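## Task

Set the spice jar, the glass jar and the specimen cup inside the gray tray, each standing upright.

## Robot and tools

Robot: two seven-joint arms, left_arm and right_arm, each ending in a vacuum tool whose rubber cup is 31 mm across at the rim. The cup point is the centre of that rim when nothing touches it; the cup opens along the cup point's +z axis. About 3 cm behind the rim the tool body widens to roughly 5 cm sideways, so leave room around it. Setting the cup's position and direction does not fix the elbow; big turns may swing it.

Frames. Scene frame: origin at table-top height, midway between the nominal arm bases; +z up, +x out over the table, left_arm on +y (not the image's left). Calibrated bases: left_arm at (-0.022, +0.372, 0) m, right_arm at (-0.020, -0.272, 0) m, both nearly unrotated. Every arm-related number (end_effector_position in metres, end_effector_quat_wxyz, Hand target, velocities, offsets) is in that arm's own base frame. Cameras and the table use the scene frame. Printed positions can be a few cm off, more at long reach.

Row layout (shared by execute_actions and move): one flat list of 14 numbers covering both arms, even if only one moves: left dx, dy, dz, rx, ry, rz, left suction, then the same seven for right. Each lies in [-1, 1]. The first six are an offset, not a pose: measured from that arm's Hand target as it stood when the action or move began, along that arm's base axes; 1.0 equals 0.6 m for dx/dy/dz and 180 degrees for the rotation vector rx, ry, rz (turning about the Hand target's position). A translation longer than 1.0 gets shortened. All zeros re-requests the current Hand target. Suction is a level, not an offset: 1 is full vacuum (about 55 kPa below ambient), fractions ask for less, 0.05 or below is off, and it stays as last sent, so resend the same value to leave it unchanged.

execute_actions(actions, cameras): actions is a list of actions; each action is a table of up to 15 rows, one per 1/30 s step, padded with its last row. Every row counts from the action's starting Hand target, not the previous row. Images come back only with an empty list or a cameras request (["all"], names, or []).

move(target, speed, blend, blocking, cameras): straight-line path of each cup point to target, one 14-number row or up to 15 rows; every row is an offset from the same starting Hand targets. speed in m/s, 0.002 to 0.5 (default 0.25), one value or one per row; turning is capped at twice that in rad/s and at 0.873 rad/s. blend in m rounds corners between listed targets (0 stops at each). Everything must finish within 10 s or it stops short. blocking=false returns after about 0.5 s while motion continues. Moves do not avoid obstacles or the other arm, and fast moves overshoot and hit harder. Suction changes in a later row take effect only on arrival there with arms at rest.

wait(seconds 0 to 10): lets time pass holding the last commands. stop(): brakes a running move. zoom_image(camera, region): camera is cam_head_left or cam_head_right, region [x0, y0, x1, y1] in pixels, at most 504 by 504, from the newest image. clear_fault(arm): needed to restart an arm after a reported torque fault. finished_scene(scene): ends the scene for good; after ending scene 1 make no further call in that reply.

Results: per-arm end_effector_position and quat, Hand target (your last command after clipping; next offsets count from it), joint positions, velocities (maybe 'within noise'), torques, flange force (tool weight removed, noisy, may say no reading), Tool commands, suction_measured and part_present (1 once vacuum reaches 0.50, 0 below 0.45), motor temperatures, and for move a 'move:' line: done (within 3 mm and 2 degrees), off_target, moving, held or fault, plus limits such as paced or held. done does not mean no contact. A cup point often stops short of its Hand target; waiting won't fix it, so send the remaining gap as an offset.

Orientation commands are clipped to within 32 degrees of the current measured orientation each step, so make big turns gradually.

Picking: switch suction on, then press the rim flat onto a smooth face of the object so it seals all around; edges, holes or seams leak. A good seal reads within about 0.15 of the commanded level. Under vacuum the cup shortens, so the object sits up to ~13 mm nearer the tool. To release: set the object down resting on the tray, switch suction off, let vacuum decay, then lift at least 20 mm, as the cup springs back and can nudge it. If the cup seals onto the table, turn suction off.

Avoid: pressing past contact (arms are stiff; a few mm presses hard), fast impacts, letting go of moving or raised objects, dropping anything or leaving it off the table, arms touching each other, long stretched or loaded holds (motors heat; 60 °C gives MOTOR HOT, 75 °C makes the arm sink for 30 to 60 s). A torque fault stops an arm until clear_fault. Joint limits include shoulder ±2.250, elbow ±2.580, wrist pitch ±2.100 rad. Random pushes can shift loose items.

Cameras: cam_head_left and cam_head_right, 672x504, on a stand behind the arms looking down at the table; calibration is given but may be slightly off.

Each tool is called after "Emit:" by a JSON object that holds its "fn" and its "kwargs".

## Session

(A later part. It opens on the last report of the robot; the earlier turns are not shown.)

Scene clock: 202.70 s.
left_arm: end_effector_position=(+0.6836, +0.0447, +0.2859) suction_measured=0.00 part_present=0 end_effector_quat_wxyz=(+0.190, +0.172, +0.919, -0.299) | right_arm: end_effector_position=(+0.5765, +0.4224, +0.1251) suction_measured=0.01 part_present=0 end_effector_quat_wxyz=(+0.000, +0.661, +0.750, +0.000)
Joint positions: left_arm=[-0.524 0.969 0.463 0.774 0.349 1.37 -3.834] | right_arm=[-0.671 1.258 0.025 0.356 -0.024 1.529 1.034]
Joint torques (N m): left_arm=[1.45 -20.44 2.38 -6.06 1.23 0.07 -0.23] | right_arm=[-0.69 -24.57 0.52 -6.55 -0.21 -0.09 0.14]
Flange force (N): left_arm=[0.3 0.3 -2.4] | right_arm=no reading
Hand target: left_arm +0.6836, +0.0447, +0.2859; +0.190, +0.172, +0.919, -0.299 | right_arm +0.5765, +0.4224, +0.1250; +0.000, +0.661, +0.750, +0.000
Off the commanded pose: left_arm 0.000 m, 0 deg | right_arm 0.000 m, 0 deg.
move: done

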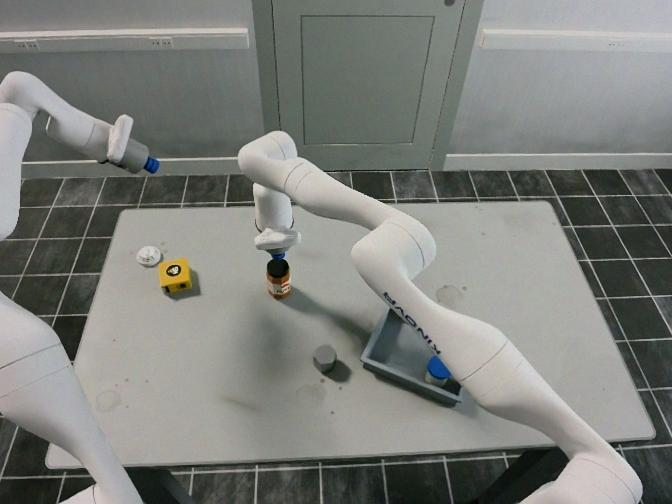

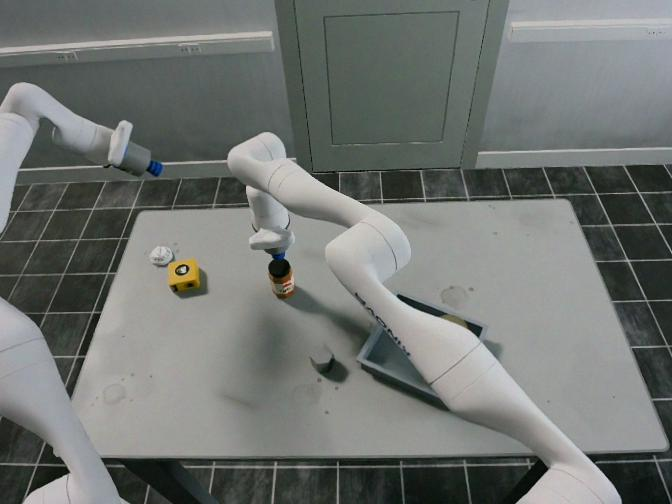

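Emit:
{"fn": "move", "kwargs": {"target": [0,0,0,0,0,0,0,0,0,-0.0683,0,0,0,1], "speed": 0.05}}

Emit:
{"fn": "wait", "kwargs": {"seconds": 0.8, "cameras": ["cam_head_left"]}}

Emit:
{"fn": "zoom_image", "kwargs": {"camera": "cam_head_left", "region": [230, 210, 330, 310]}}

Scene clock: 209.37 s.
left_arm: end_effector_position=(+0.6836, +0.0447, +0.2859) suction_measured=0.00 part_present=0 end_effector_quat_wxyz=(+0.190, +0.172, +0.919, -0.299) | right_arm: end_effector_position=(+0.5764, +0.4223, +0.0839) suction_measured=0.56 part_present=1 end_effector_quat_wxyz=(+0.000, +0.661, +0.750, +0.000)
Joint positions: left_arm=[-0.524 0.969 0.463 0.774 0.349 1.37 -3.834] | right_arm=[-0.671 1.281 0.023 0.433 -0.022 1.428 1.035]
Joint torques (N m): left_arm=[1.48 -20.52 2.35 -6.01 1.23 0.11 -0.2] | right_arm=[-0.77 -25.05 0.62 -6.68 -0.16 -0.09 0.09]
Flange force (N): left_arm=[0.1 0.6 -2.4] | right_arm=no reading
Hand target: left_arm +0.6836, +0.0447, +0.2859; +0.190, +0.172, +0.919, -0.299 | right_arm +0.5764, +0.4224, +0.0840; +0.000, +0.661, +0.750, +0.000
Off the commanded pose: left_arm 0.000 m, 0 deg | right_arm 0.000 m, 0 deg.
move: done

Scene clock: 210.17 s.
left_arm: end_effector_position=(+0.6836, +0.0447, +0.2859) suction_measured=0.00 part_present=0 end_effector_quat_wxyz=(+0.190, +0.172, +0.919, -0.299) | right_arm: end_effector_position=(+0.5764, +0.4223, +0.0840) suction_measured=1.00 part_present=1 end_effector_quat_wxyz=(+0.000, +0.661, +0.750, +0.000)
Joint positions: left_arm=[-0.524 0.969 0.463 0.774 0.349 1.37 -3.834] | right_arm=[-0.671 1.281 0.023 0.433 -0.022 1.428 1.035]
Joint torques (N m): left_arm=[1.44 -20.42 2.35 -5.97 1.19 0.11 -0.21] | right_arm=[-0.74 -25.04 0.53 -6.65 -0.24 -0.09 0.09]
Flange force (N): left_arm=[0.0 0.5 -2.4] | right_arm=no reading
Hand target: left_arm +0.6836, +0.0447, +0.2859; +0.190, +0.172, +0.919, -0.299 | right_arm +0.5764, +0.4224, +0.0840; +0.000, +0.661, +0.750, +0.000
Tool commands: left_gripper/suction=+0.0 right_gripper/suction=+1.0
Off the commanded pose: left_arm 0.000 m, 0 deg | right_arm 0.000 m, 0 deg.
wait: 0.80 s; at rest by 0.17 s
Images, in order (width x height): cam_head_left 672x504.

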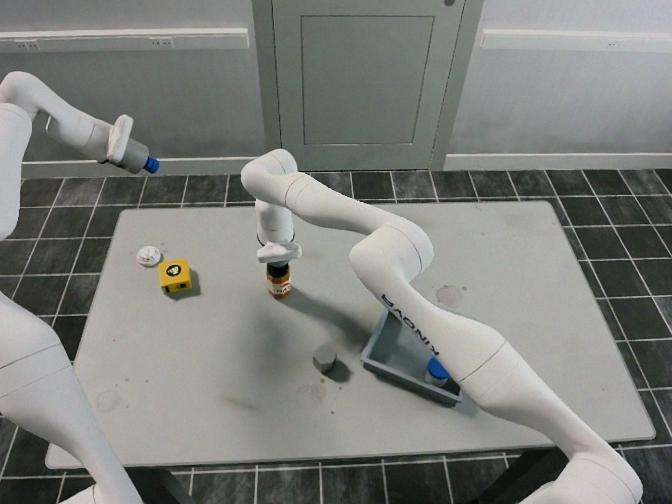

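Scaled by 5.040 from the camera's 672x504 image, which has a finer 960x720 frame.

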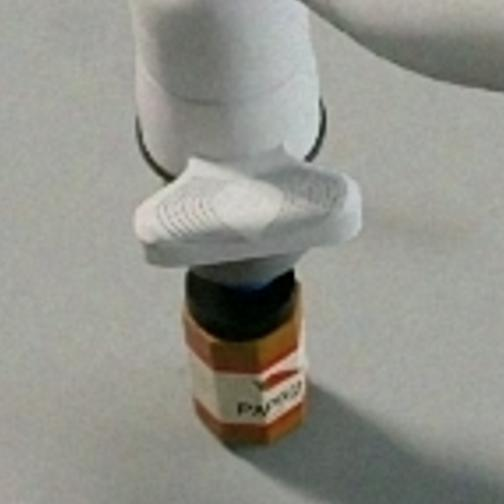

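Emit:
{"fn": "move", "kwargs": {"target": [[0,0,0,0,0,0,0,0,0,0.055,0,0,0,1],[0,0,0,0,0,0,0,-0.15,-0.226,0.193,0,0,0,1],[0,0,0,0,0,0,0,-0.301,-0.4512,0.193,0,0,0,1],[0,0,0,0,0,0,0,-0.301,-0.4512,0.0267,0,0,0,1]], "blend": [0.01,0.03,0.03,0], "speed": [0.1,0.15,0.2,0.12], "cameras": ["cam_head_left"]}}

Emit:
{"fn": "zoom_image", "kwargs": {"camera": "cam_head_left", "region": [350, 270, 500, 420]}}

Scene clock: 223.33 s.
left_arm: end_effector_position=(+0.6836, +0.0447, +0.2859) suction_measured=0.00 part_present=0 end_effector_quat_wxyz=(+0.190, +0.172, +0.919, -0.299) | right_arm: end_effector_position=(+0.3959, +0.1516, +0.1000) suction_measured=0.99 part_present=1 end_effector_quat_wxyz=(+0.000, +0.661, +0.750, +0.000)
Joint positions: left_arm=[-0.524 0.969 0.463 0.774 0.349 1.37 -3.834] | right_arm=[-0.432 0.604 0.01 1.911 -0.01 0.627 1.281]
Joint torques (N m): left_arm=[1.49 -20.46 2.4 -6.07 1.22 0.1 -0.19] | right_arm=[-0.8 -14.74 0.36 -3.6 -0.18 -0.09 0.11]
Flange force (N): left_arm=[0.6 0.3 -2.3] | right_arm=[-1.0 3.2 0.2]
Hand target: left_arm +0.6836, +0.0447, +0.2859; +0.190, +0.172, +0.919, -0.299 | right_arm +0.3959, +0.1516, +0.1000; +0.000, +0.661, +0.750, +0.000
Off the commanded pose: left_arm 0.000 m, 0 deg | right_arm 0.000 m, 0 deg.
move: done
Images, in order (width x height): cam_head_left 672x504.

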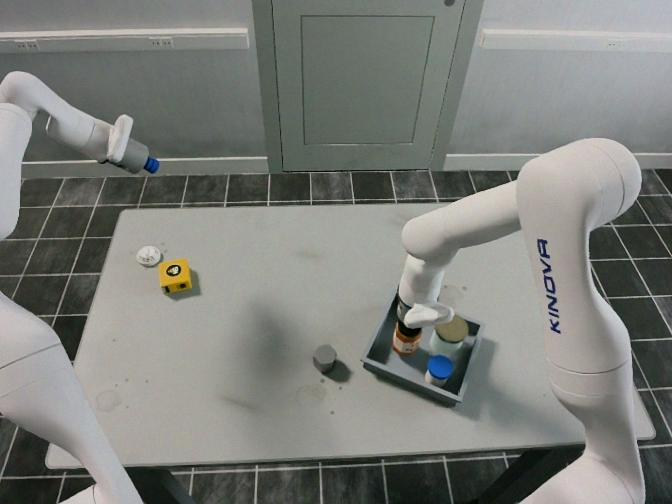

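Scaled by 3.360 from the camera's 672x504 image, which has a finer 960x720 frame.

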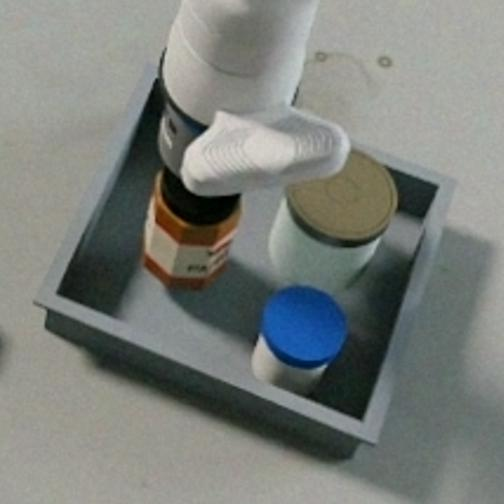

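Emit:
{"fn": "move", "kwargs": {"target": [0,0,0,0,0,0,0,0,0,-0.0317,0,0,0,1], "speed": 0.06}}

Emit:
{"fn": "move", "kwargs": {"target": [0,0,0,0,0,0,0,0,0,-0.0033,0,0,0,1], "speed": 0.02}}

Scene clock: 231.40 s.
left_arm: end_effector_position=(+0.6836, +0.0447, +0.2859) suction_measured=0.00 part_present=0 end_effector_quat_wxyz=(+0.190, +0.172, +0.919, -0.299) | right_arm: end_effector_position=(+0.3960, +0.1517, +0.0812) suction_measured=1.00 part_present=1 end_effector_quat_wxyz=(+0.000, +0.661, +0.750, +0.000)
Joint positions: left_arm=[-0.524 0.969 0.463 0.774 0.349 1.37 -3.834] | right_arm=[-0.431 0.643 0.009 1.924 -0.01 0.575 1.281]
Joint torques (N m): left_arm=[1.52 -20.41 2.3 -6.03 1.19 0.09 -0.18] | right_arm=[-1.54 10.36 -1.1 5.12 -0.46 -1.14 0.09]
Flange force (N): left_arm=[0.6 0.3 -2.5] | right_arm=[-3.8 -0.3 -61.5]
Hand target: left_arm +0.6836, +0.0447, +0.2859; +0.190, +0.172, +0.919, -0.299 | right_arm +0.3958, +0.1516, +0.0810; +0.000, +0.661, +0.750, +0.000
Off the commanded pose: left_arm 0.000 m, 0 deg | right_arm 0.000 m, 0 deg.
move: done

Scene clock: 232.10 s.
left_arm: end_effector_position=(+0.6836, +0.0447, +0.2859) suction_measured=0.00 part_present=0 end_effector_quat_wxyz=(+0.190, +0.172, +0.919, -0.299) | right_arm: end_effector_position=(+0.3959, +0.1517, +0.0791) suction_measured=0.98 part_present=1 end_effector_quat_wxyz=(+0.000, +0.661, +0.750, +0.000)
Joint positions: left_arm=[-0.524 0.969 0.463 0.774 0.349 1.37 -3.834] | right_arm=[-0.431 0.648 0.009 1.925 -0.01 0.569 1.281]
Joint torques (N m): left_arm=[1.46 -20.44 2.33 -6.04 1.22 0.12 -0.19] | right_arm=[-2.86 33.6 -2.81 13.49 -0.82 -1.63 0.13]
Flange force (N): left_arm=[0.5 0.2 -2.3] | right_arm=[-7.2 -1.3 -117.3]
Hand target: left_arm +0.6836, +0.0447, +0.2859; +0.190, +0.172, +0.919, -0.299 | right_arm +0.3959, +0.1516, +0.0790; +0.000, +0.661, +0.750, +0.000
Off the commanded pose: left_arm 0.000 m, 0 deg | right_arm 0.000 m, 0 deg.
move: done

Emit:
{"fn": "move", "kwargs": {"target": [0,0,0,0,0,0,0,0,0,0.0072,0,0,0,1], "speed": 0.02, "cameras": ["cam_head_left"]}}

Emit:
{"fn": "zoom_image", "kwargs": {"camera": "cam_head_left", "region": [350, 270, 500, 420]}}

Scene clock: 238.60 s.
left_arm: end_effector_position=(+0.6836, +0.0447, +0.2859) suction_measured=0.00 part_present=0 end_effector_quat_wxyz=(+0.190, +0.172, +0.919, -0.299) | right_arm: end_effector_position=(+0.3957, +0.1516, +0.0832) suction_measured=1.00 part_present=1 end_effector_quat_wxyz=(+0.000, +0.661, +0.750, +0.000)
Joint positions: left_arm=[-0.524 0.969 0.463 0.774 0.349 1.37 -3.834] | right_arm=[-0.431 0.639 0.009 1.922 -0.01 0.581 1.281]
Joint torques (N m): left_arm=[1.46 -20.44 2.35 -5.98 1.21 0.11 -0.23] | right_arm=[-0.79 -9.95 0.1 -1.7 -0.26 -0.37 0.13]
Flange force (N): left_arm=[0.0 0.5 -2.4] | right_arm=[-1.2 2.3 -12.1]
Hand target: left_arm +0.6836, +0.0447, +0.2859; +0.190, +0.172, +0.919, -0.299 | right_arm +0.3958, +0.1516, +0.0833; +0.000, +0.661, +0.750, +0.000
Off the commanded pose: left_arm 0.000 m, 0 deg | right_arm 0.000 m, 0 deg.
move: done
Images, in order (width x height): cam_head_left 672x504.

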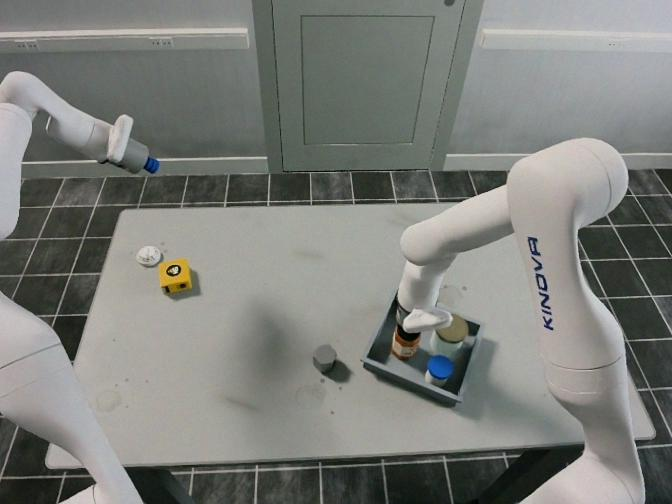

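Scaled by 3.360 from the camera's 672x504 image, which has a finer 960x720 frame.

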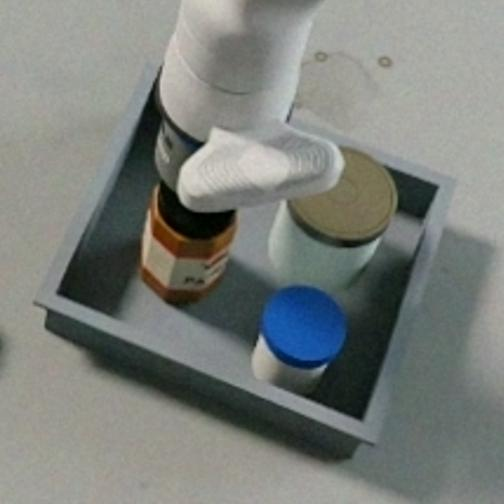

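Emit:
{"fn": "execute_actions", "kwargs": {"actions": [[[0,0,0,0,0,0,0,0,0,0,0,0,0,0]],[[0,0,0,0,0,0,0,0,0,0,0,0,0,0]]]}}

Emit:
{"fn": "move", "kwargs": {"target": [[0,0,0,0,0,0,0,0,0,0.2,0,0,0,0],[0,0,0,0,0,0,0,-0.18,-0.2,0.25,0,0,0,0]], "blend": [0.02,0], "speed": [0.12,0.25], "cameras": ["all"]}}

Emit:
{"fn": "zoom_image", "kwargs": {"camera": "cam_head_left", "region": [350, 270, 500, 420]}}

Scene clock: 244.37 s.
left_arm: end_effector_position=(+0.6836, +0.0447, +0.2859) suction_measured=0.00 part_present=0 end_effector_quat_wxyz=(+0.190, +0.172, +0.919, -0.299) | right_arm: end_effector_position=(+0.3959, +0.1516, +0.0833) suction_measured=0.01 part_present=0 end_effector_quat_wxyz=(+0.000, +0.661, +0.750, +0.000)
Joint positions: left_arm=[-0.524 0.969 0.463 0.774 0.349 1.37 -3.834] | right_arm=[-0.431 0.639 0.009 1.922 -0.01 0.581 1.281]
Joint torques (N m): left_arm=[1.44 -20.45 2.36 -6 1.22 0.09 -0.25] | right_arm=[-0.78 -9.37 0.19 -1.52 -0.22 -0.31 0.17]
Hand target: left_arm +0.6836, +0.0447, +0.2859; +0.190, +0.172, +0.919, -0.299 | right_arm +0.3959, +0.1516, +0.0833; +0.000, +0.661, +0.750, +0.000
Off the commanded pose: left_arm 0.000 m, 0 deg | right_arm 0.000 m, 0 deg.
Step readings (end_effector_position of left_arm | right_arm):
0: (+0.6836, +0.0447, +0.2859) | (+0.3959, +0.1516, +0.0833)
1: (+0.6836, +0.0447, +0.2859) | (+0.3959, +0.1516, +0.0833)
2: (+0.6836, +0.0447, +0.2859) | (+0.3959, +0.1517, +0.0834)
4: (+0.6836, +0.0447, +0.2859) | (+0.3959, +0.1517, +0.0834)
8: (+0.6836, +0.0447, +0.2859) | (+0.3959, +0.1517, +0.0834)
15: (+0.6836, +0.0447, +0.2859) | (+0.3959, +0.1517, +0.0833)
16: (+0.6836, +0.0447, +0.2859) | (+0.3959, +0.1517, +0.0833)
17: (+0.6836, +0.0447, +0.2859) | (+0.3959, +0.1516, +0.0833)
19: (+0.6836, +0.0447, +0.2859) | (+0.3959, +0.1516, +0.0833)
23: (+0.6836, +0.0447, +0.2859) | (+0.3959, +0.1516, +0.0833)
30: (+0.6836, +0.0447, +0.2859) | (+0.3959, +0.1516, +0.0833)

Scene clock: 246.40 s.
left_arm: end_effector_position=(+0.6836, +0.0447, +0.2859) suction_measured=0.00 part_present=0 end_effector_quat_wxyz=(+0.190, +0.172, +0.919, -0.299) | right_arm: end_effector_position=(+0.2879, +0.0317, +0.2333) suction_measured=0.01 part_present=0 end_effector_quat_wxyz=(+0.000, +0.661, +0.750, +0.000)
Joint positions: left_arm=[-0.524 0.969 0.463 0.774 0.349 1.37 -3.834] | right_arm=[-0.268 0.097 0.078 2.139 -0.009 0.907 1.512]
Joint torques (N m): left_arm=[1.44 -20.41 2.36 -6.01 1.23 0.13 -0.25] | right_arm=[-0.79 -7.23 0.26 -5.03 -0.23 -0.1 0.1]
Flange force (N): left_arm=[0.2 0.3 -2.4] | right_arm=[-1.1 1.4 -1.8]
Hand target: left_arm +0.6836, +0.0447, +0.2859; +0.190, +0.172, +0.919, -0.299 | right_arm +0.2879, +0.0316, +0.2333; +0.000, +0.661, +0.750, +0.000
Off the commanded pose: left_arm 0.000 m, 0 deg | right_arm 0.000 m, 0 deg.
move: done

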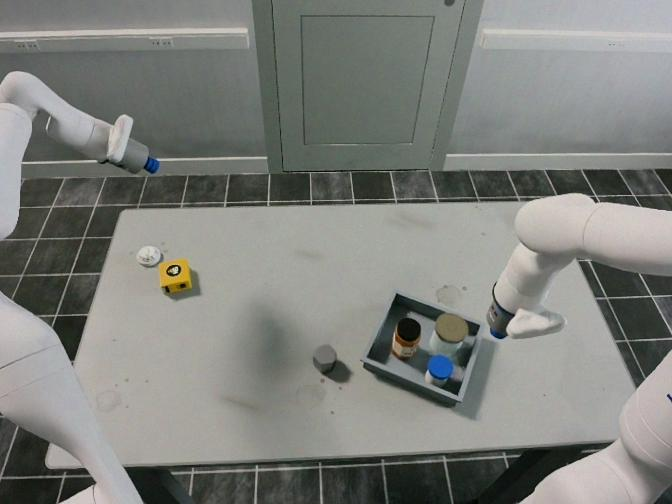

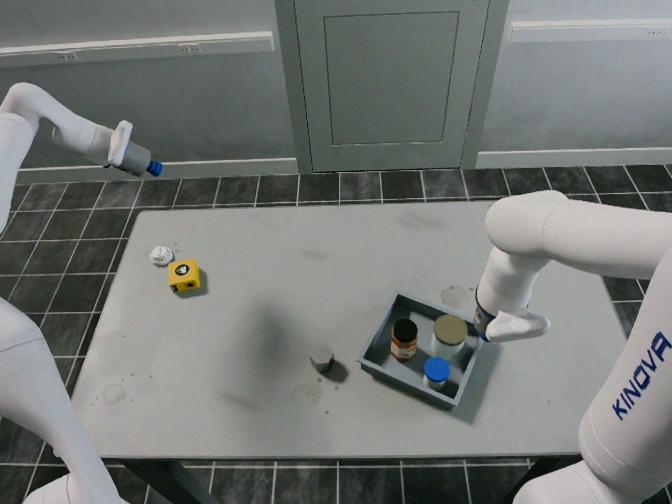

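Scaled by 3.360 from the camera's 672x504 image, which has a finer 960x720 frame.

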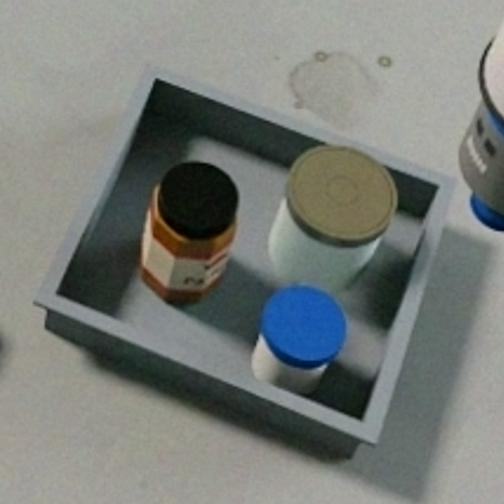

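All in, upright.

Emit:
{"fn": "finished_scene", "kwargs": {"scene": 2}}

The scene is finished: the task was done.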